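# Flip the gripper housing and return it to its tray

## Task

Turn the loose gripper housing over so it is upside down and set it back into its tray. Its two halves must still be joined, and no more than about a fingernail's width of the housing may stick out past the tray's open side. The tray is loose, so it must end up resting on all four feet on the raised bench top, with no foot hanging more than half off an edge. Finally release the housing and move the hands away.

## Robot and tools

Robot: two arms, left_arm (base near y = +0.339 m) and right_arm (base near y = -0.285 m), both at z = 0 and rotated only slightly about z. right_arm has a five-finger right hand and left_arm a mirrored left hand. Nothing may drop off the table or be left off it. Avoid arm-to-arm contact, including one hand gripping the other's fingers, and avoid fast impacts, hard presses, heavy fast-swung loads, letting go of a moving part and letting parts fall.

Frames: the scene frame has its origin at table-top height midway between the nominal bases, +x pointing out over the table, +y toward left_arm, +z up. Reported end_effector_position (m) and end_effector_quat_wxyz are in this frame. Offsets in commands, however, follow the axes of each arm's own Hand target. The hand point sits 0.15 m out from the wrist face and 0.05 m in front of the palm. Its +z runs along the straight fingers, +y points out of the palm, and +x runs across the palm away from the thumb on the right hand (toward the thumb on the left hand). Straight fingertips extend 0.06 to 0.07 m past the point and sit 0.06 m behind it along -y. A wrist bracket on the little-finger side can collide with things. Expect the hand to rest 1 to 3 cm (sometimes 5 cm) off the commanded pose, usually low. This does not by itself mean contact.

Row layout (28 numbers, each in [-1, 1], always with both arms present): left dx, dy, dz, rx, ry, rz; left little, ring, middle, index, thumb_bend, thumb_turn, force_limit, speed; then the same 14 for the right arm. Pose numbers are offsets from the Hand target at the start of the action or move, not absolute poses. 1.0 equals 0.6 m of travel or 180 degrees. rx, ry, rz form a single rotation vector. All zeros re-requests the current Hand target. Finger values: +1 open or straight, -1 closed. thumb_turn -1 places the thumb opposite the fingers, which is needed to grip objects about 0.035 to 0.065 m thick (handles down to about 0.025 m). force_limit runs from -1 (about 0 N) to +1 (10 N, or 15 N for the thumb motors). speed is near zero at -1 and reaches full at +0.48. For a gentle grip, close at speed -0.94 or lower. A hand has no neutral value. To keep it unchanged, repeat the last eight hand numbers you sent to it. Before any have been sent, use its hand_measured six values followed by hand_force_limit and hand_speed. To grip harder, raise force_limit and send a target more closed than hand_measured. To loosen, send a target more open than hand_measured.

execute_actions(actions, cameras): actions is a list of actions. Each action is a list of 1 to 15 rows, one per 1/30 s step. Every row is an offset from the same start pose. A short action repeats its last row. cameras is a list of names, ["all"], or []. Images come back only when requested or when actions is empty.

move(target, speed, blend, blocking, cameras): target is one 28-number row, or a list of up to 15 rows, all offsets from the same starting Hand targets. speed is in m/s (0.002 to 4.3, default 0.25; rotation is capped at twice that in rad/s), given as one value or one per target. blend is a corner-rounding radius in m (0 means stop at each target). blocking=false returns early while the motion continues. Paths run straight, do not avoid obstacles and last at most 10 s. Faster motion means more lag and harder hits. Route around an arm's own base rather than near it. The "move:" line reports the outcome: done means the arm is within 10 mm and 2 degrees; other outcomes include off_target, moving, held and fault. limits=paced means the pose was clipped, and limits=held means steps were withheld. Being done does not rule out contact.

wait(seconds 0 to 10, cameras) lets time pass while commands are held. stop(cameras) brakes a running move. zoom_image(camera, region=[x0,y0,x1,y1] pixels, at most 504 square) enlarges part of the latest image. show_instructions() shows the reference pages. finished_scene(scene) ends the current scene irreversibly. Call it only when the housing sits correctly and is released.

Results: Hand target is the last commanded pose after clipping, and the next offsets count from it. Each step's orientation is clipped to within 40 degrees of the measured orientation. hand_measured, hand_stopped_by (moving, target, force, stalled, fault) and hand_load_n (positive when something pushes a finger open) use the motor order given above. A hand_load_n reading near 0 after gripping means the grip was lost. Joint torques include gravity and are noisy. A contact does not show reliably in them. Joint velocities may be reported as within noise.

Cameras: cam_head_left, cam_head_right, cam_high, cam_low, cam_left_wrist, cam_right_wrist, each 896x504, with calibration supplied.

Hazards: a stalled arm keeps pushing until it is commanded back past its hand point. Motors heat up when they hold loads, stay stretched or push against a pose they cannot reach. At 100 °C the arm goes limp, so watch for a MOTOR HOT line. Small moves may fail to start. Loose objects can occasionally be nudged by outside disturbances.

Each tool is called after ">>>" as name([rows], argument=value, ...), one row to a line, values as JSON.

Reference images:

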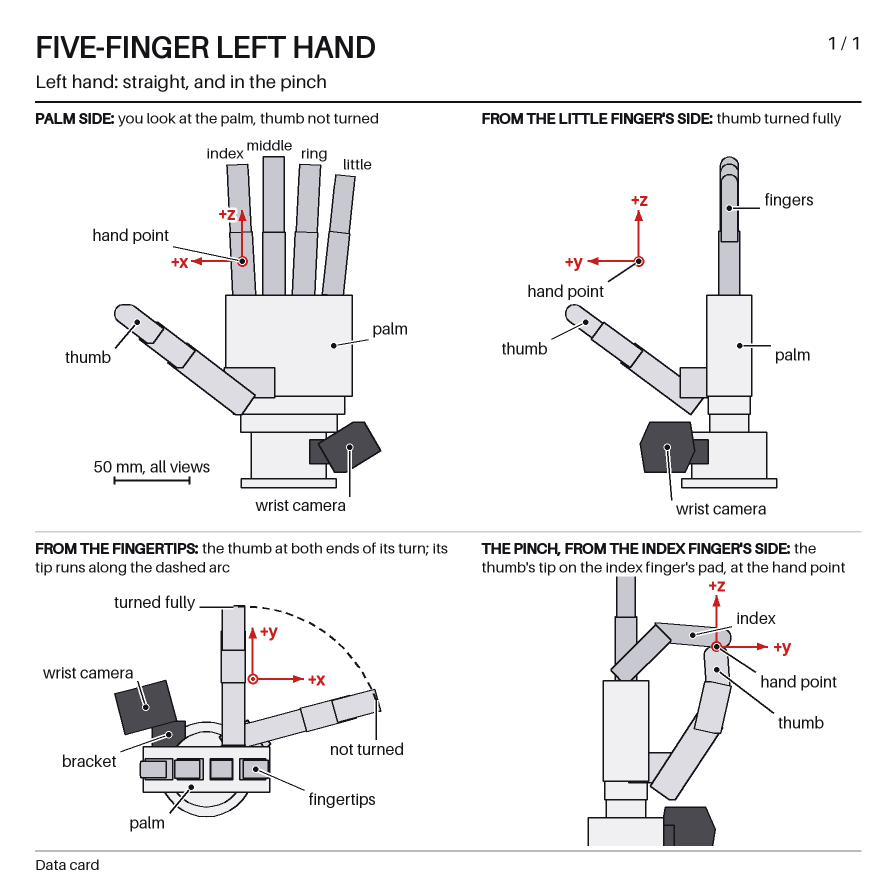

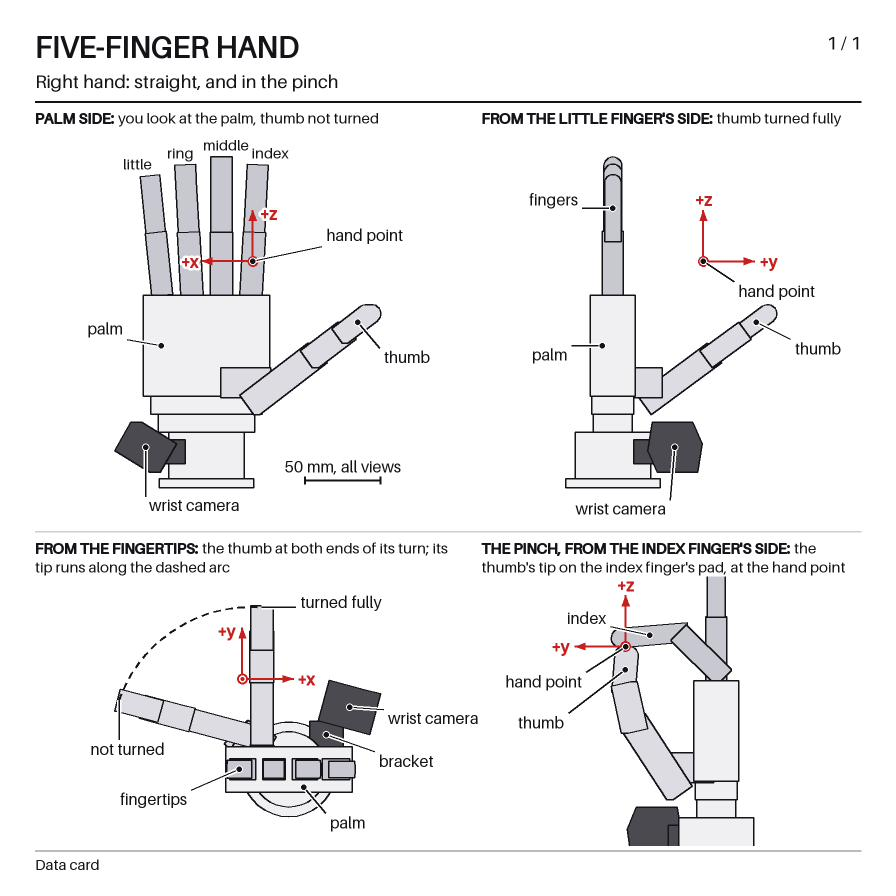

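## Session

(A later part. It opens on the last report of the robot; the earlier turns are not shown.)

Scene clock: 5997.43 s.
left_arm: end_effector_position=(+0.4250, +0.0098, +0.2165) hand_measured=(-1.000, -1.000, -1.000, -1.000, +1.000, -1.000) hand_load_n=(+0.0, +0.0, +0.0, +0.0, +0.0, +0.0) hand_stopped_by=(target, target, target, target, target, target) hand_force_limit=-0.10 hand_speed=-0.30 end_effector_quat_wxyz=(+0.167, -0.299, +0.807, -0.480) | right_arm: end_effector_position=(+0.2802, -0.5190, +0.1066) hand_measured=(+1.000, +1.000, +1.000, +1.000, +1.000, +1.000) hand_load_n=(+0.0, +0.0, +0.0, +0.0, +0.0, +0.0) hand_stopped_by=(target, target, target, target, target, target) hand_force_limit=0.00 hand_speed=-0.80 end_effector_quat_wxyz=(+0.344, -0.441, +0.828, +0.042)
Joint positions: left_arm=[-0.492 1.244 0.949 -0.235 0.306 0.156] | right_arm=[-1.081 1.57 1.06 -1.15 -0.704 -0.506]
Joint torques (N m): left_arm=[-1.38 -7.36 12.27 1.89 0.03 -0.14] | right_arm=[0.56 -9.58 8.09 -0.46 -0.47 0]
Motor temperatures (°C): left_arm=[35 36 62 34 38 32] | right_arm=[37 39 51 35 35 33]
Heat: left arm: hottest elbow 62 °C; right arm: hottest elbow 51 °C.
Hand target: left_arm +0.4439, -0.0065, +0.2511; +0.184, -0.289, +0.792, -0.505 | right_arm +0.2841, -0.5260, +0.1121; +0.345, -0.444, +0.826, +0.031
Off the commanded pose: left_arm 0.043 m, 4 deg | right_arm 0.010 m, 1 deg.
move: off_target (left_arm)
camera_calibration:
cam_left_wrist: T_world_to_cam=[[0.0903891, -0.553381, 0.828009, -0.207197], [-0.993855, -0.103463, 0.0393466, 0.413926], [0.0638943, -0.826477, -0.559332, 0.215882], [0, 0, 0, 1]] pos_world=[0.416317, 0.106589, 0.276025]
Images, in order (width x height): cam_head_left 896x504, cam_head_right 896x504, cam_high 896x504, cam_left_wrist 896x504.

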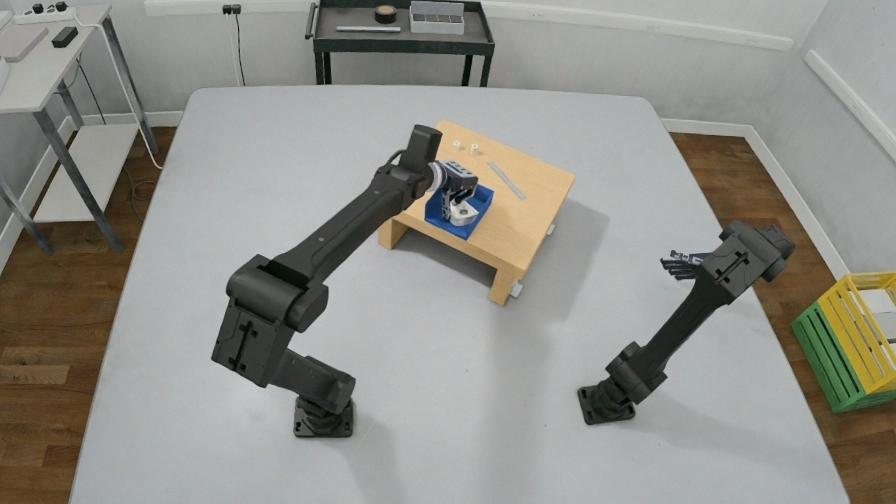

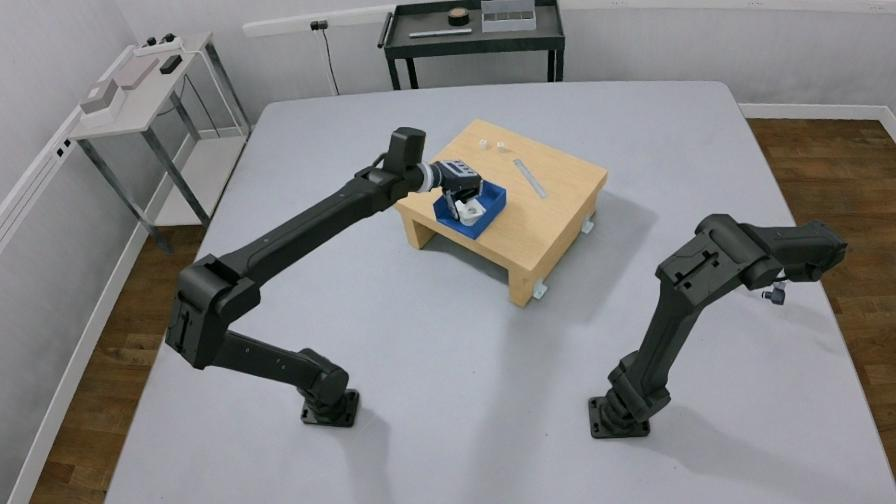

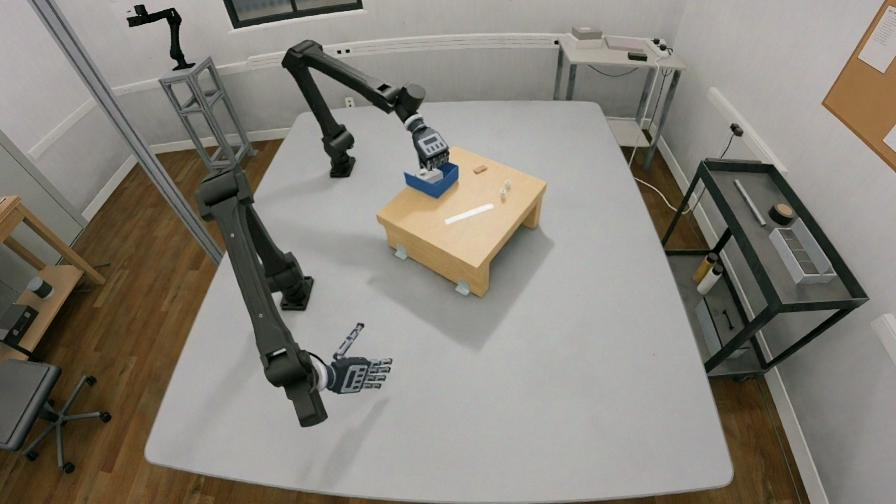

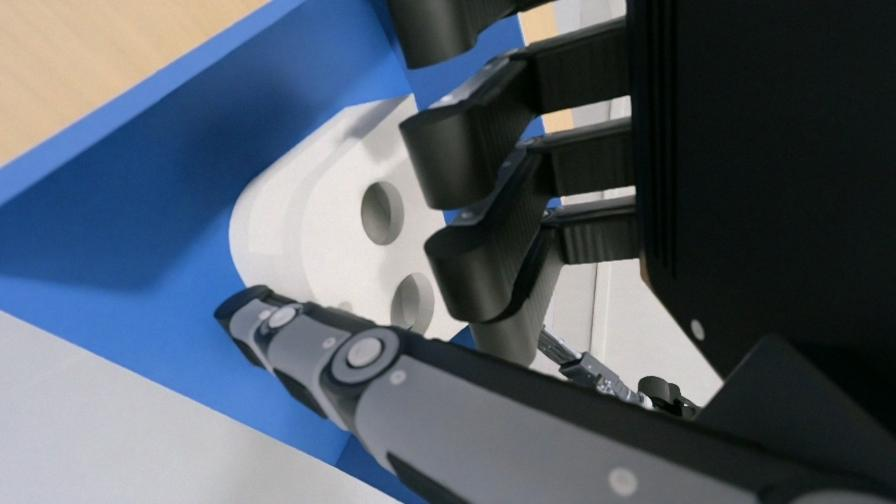

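>>> move(target=[0.01744, -0.01817, -0.0794, 0, 0, 0, -1, -1, -1, -1, 1, -1, -0.1, -0.3, 0, 0, 0, 0, 0, 0, 1, 1, 1, 1, 1, 1, 0, -0.8], speed=0.04, cameras=["cam_head_left", "cam_head_right", "cam_high", "cam_left_wrist"])

Scene clock: 6029.97 s.
left_arm: end_effector_position=(+0.4034, +0.0225, +0.2500) hand_measured=(-1.000, -1.000, -1.000, -1.000, +1.000, -1.000) hand_load_n=(+0.0, +0.0, +0.0, +0.0, +0.0, +0.0) hand_stopped_by=(target, target, target, target, target, target) hand_force_limit=-0.10 hand_speed=-0.30 end_effector_quat_wxyz=(+0.173, -0.295, +0.803, -0.487) | right_arm: end_effector_position=(+0.2802, -0.5190, +0.1066) hand_measured=(+1.000, +1.000, +1.000, +1.000, +1.000, +1.000) hand_load_n=(+0.0, +0.0, -0.5, +0.0, -0.5, +0.0) hand_stopped_by=(target, target, target, target, target, target) hand_force_limit=0.00 hand_speed=-0.80 end_effector_quat_wxyz=(+0.344, -0.441, +0.828, +0.042)
Joint positions: left_arm=[-0.492 1.143 0.949 -0.316 0.306 0.156] | right_arm=[-1.081 1.57 1.06 -1.15 -0.704 -0.506]
Joint torques (N m): left_arm=[-0.91 -7.77 11.26 1.06 0.23 -0.11] | right_arm=[0.56 -9.58 8.08 -0.46 -0.47 0]
Motor temperatures (°C): left_arm=[35 36 63 34 38 32] | right_arm=[37 39 51 35 35 33]
Heat: left arm: hottest elbow 63 °C; right arm: hottest elbow 51 °C.
Hand target: left_arm +0.4111, +0.0163, +0.2811; +0.184, -0.289, +0.792, -0.505 | right_arm +0.2841, -0.5260, +0.1121; +0.345, -0.444, +0.826, +0.031
Off the commanded pose: left_arm 0.033 m, 3 deg | right_arm 0.010 m, 1 deg.
move: off_target (left_arm)
camera_calibration:
cam_left_wrist: T_world_to_cam=[[0.0758709, -0.544913, 0.835053, -0.222048], [-0.994395, -0.1032, 0.0230055, 0.396724], [0.0736412, -0.832117, -0.549689, 0.240384], [0, 0, 0, 1]] pos_world=[0.393645, 0.119973, 0.308432]
Images, in order (width x height): cam_head_left 896x504, cam_head_right 896x504, cam_high 896x504, cam_left_wrist 896x504.

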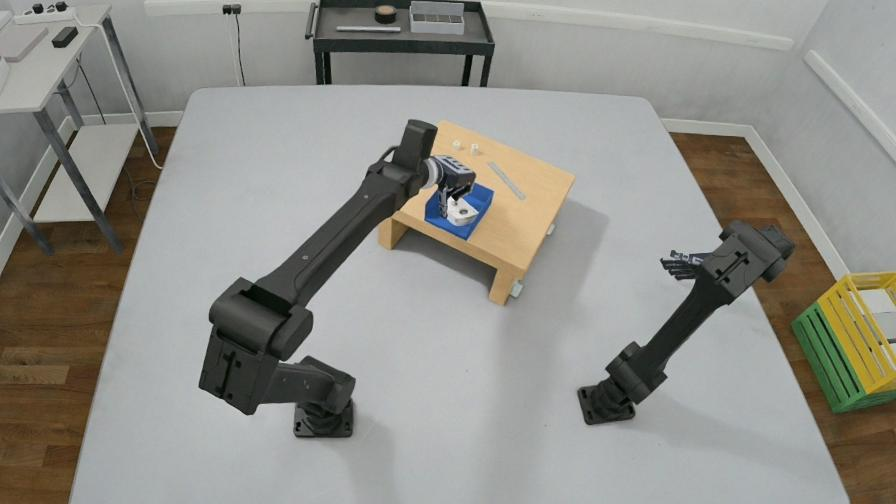

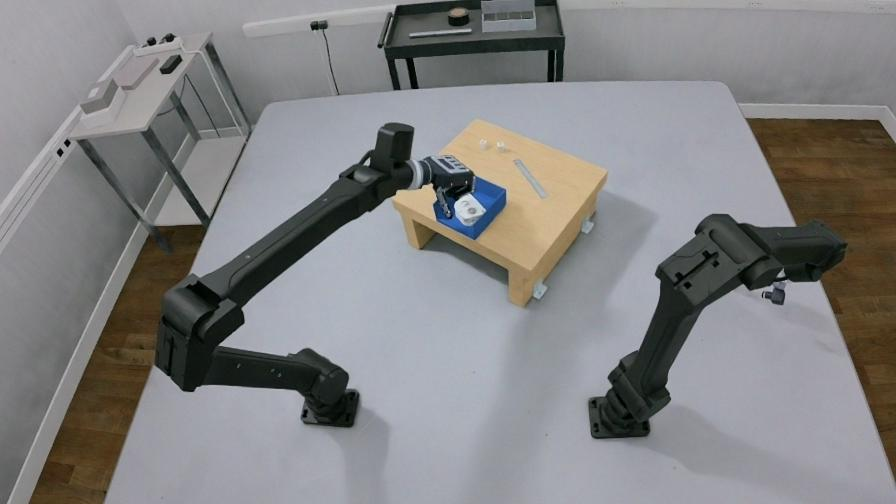

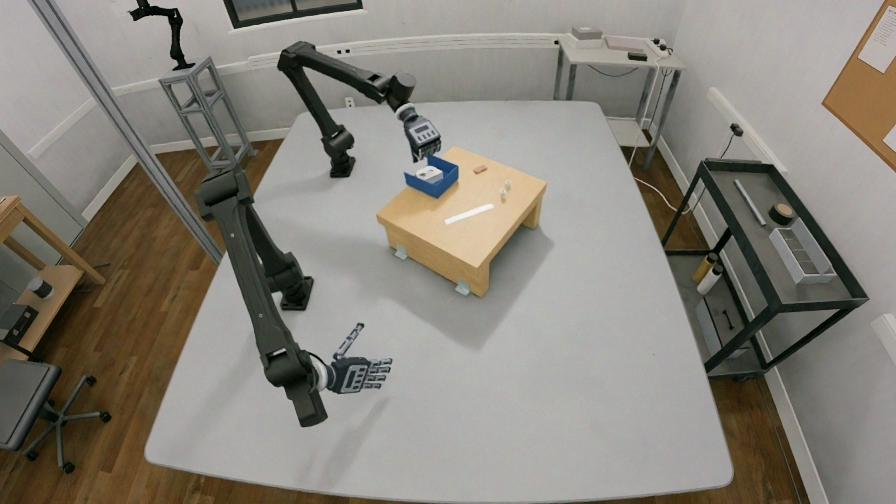

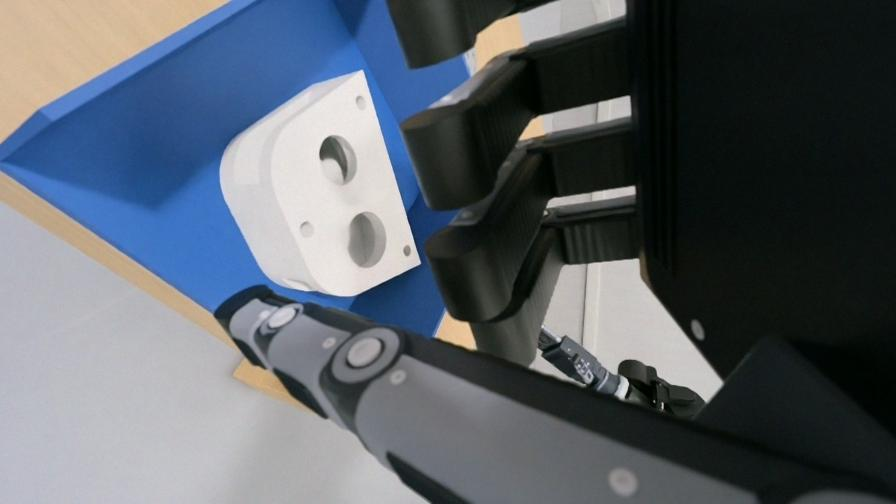

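>>> move([
  [0, -0.1813, -0.0845, 0, 0, 0, -1, -1, -1, -1, 1, -1, -0.1, -0.3, 0, 0, 0, 0, 0, 0, 1, 1, 1, 1, 1, 1, 0, -0.8],
  [0.0523, -0.145, -0.2806, 0, 0, 0, -1, -1, -1, -1, 1, -1, -0.1, -0.3, 0, 0, 0, 0, 0, 0, 1, 1, 1, 1, 1, 1, 0, -0.8],
], speed=0.12, blend=[0.03, 0], cameras=["cam_head_left", "cam_head_right", "cam_high", "cam_left_wrist", "cam_low"])

Scene clock: 6041.63 s.
left_arm: end_effector_position=(+0.3106, +0.0828, +0.4282) hand_measured=(-1.000, -1.000, -1.000, -1.000, +1.000, -1.000) hand_load_n=(+0.0, +0.0, +0.0, +0.0, +0.0, +0.0) hand_stopped_by=(target, target, target, target, target, target) hand_force_limit=-0.10 hand_speed=-0.30 end_effector_quat_wxyz=(+0.181, -0.291, +0.792, -0.506) | right_arm: end_effector_position=(+0.2802, -0.5190, +0.1066) hand_measured=(+1.000, +1.000, +1.000, +1.000, +1.000, +1.000) hand_load_n=(+0.0, +0.5, +0.0, +0.0, +0.0, -0.5) hand_stopped_by=(target, target, target, target, target, target) hand_force_limit=0.00 hand_speed=-0.80 end_effector_quat_wxyz=(+0.344, -0.441, +0.828, +0.042)
Joint positions: left_arm=[-0.464 0.86 1.224 -0.829 0.337 0.156] | right_arm=[-1.081 1.57 1.06 -1.15 -0.704 -0.506]
Joint torques (N m): left_arm=[-0.21 -2.73 8.5 1.03 0.29 0.08] | right_arm=[0.56 -9.64 8.09 -0.46 -0.47 0]
Motor temperatures (°C): left_arm=[35 36 63 34 38 32] | right_arm=[37 39 51 35 35 33]
Heat: left arm: hottest elbow 63 °C; right arm: hottest elbow 51 °C.
Hand target: left_arm +0.3126, +0.0849, +0.4312; +0.184, -0.289, +0.792, -0.505 | right_arm +0.2841, -0.5260, +0.1121; +0.345, -0.444, +0.826, +0.031
Off the commanded pose: left_arm 0.004 m, 0 deg | right_arm 0.010 m, 1 deg.
move: done
camera_calibration:
cam_left_wrist: T_world_to_cam=[[0.0491908, -0.515468, 0.855496, -0.333907], [-0.994626, -0.103409, -0.00511717, 0.318691], [0.0911039, -0.850646, -0.517785, 0.377691], [0, 0, 0, 1]] pos_world=[0.298995, 0.182119, 0.482849]
Images, in order (width x height): cam_head_left 896x504, cam_head_right 896x504, cam_high 896x504, cam_low 896x504, cam_left_wrist 896x504.

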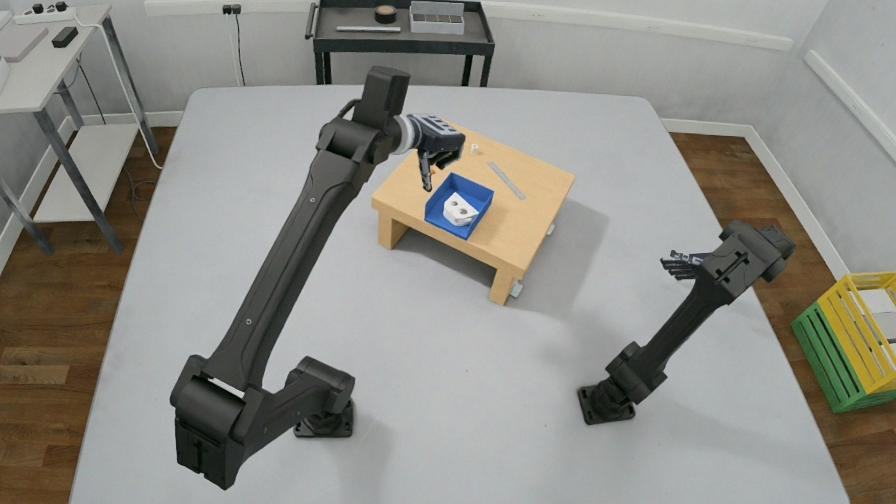

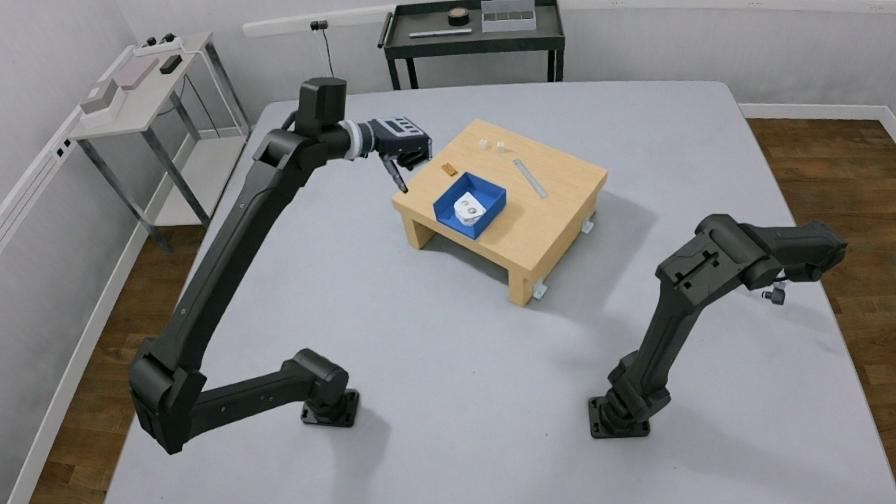

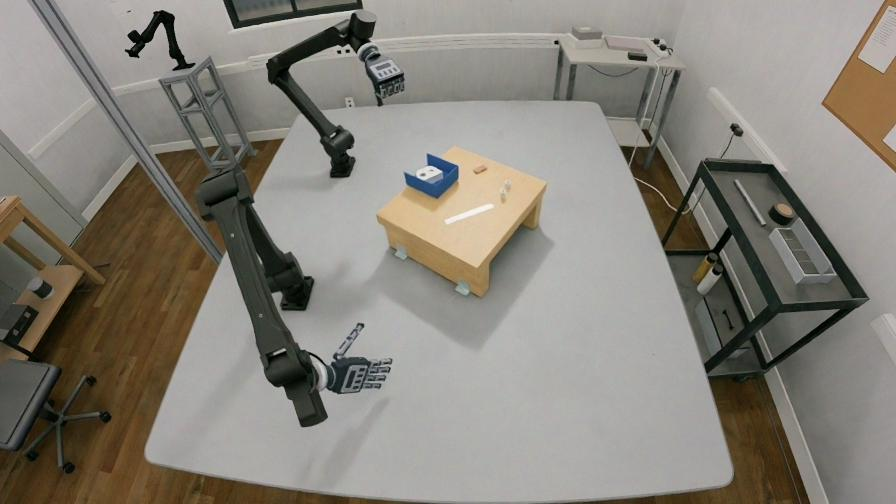

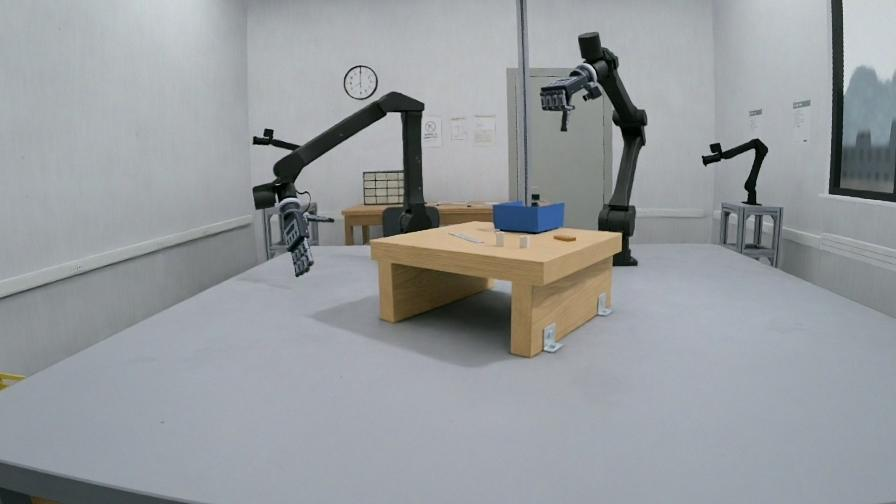

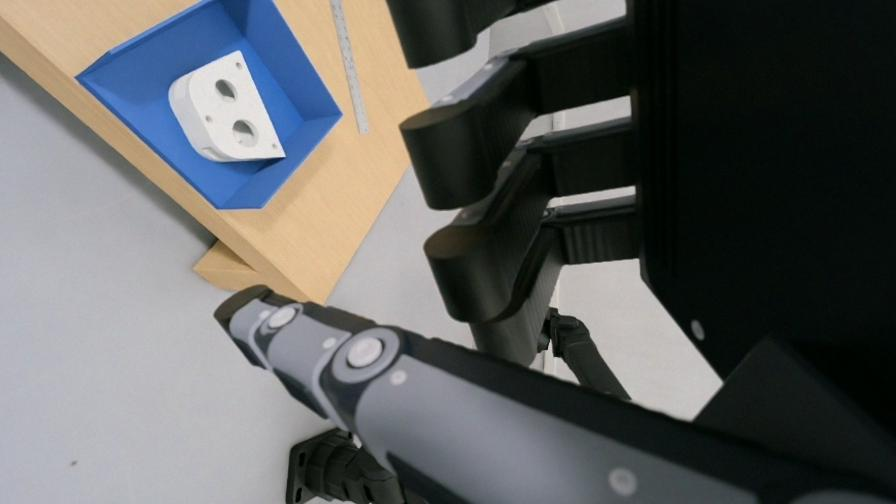

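>>> zoom_image(camera="cam_left_wrist", region=[60, 0, 360, 230])

>>> zoom_image(camera="cam_head_left", region=[420, 170, 500, 240])

>>> zoom_image(camera="cam_head_right", region=[425, 165, 515, 245])

>>> zoom_image(camera="cam_high", region=[400, 150, 465, 202])

Scaled by 1.680 from the camera's 896x504 image, which has a finer 1280x720 frame.

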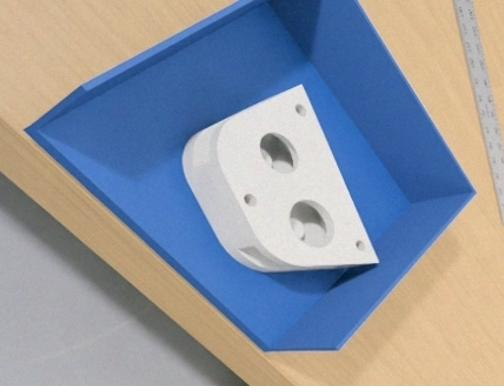

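Scaled by 6.300 from the camera's 896x504 image, which has a finer 1280x720 frame.

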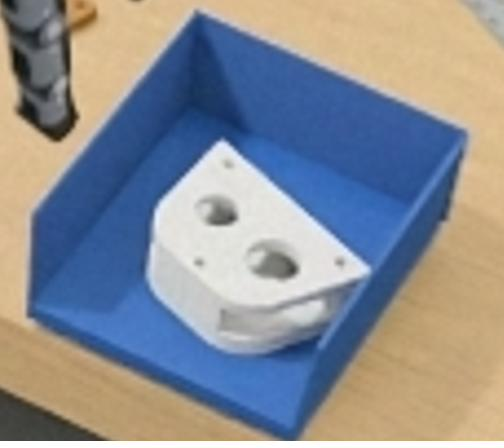

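Scaled by 5.600 from the camera's 896x504 image, which has a finer 1280x720 frame.

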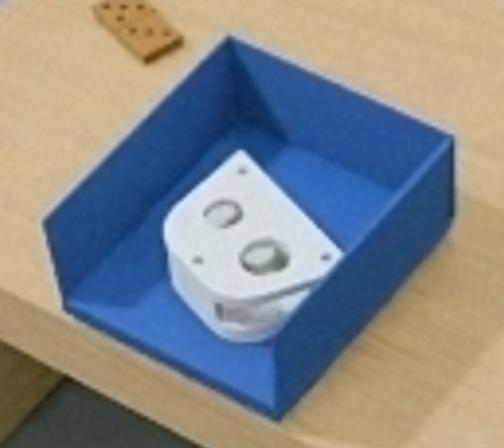

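Scaled by 7.754 from the camera's 896x504 image, which has a finer 1280x720 frame.

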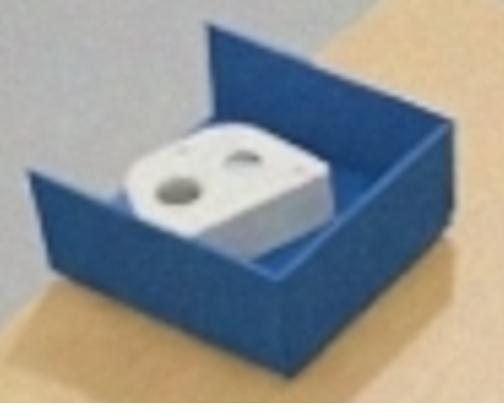

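>>> zoom_image(camera="cam_head_left", region=[440, 190, 482, 230])

>>> zoom_image(camera="cam_left_wrist", region=[150, 40, 300, 180])

>>> zoom_image(camera="cam_head_right", region=[450, 188, 490, 230])

Scaled by 12.000 from the camera's 896x504 image, which has a finer 1280x720 frame.

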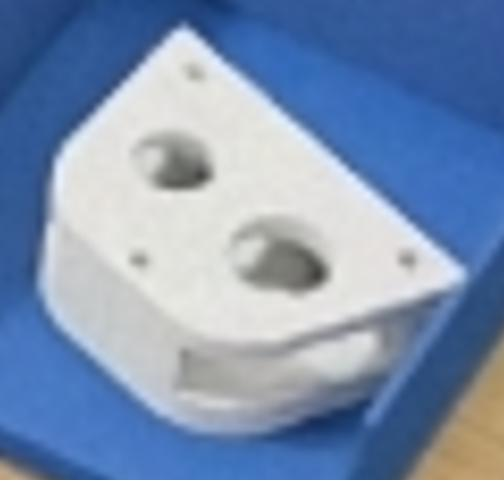

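Scaled by 3.360 from the camera's 896x504 image, which has a finer 1280x720 frame.

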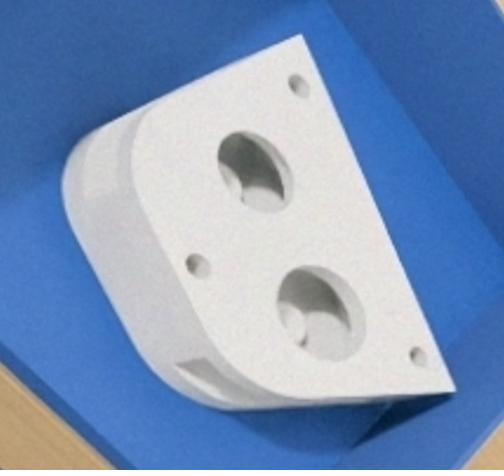

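Scaled by 12.000 from the camera's 896x504 image, which has a finer 1280x720 frame.

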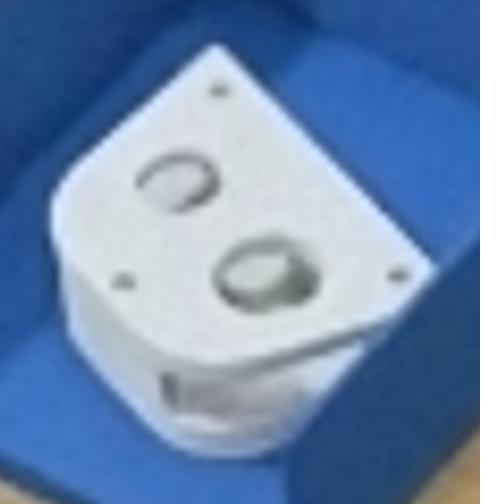

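>>> finished_scene(scene=1)

The scene is finished: the task was done.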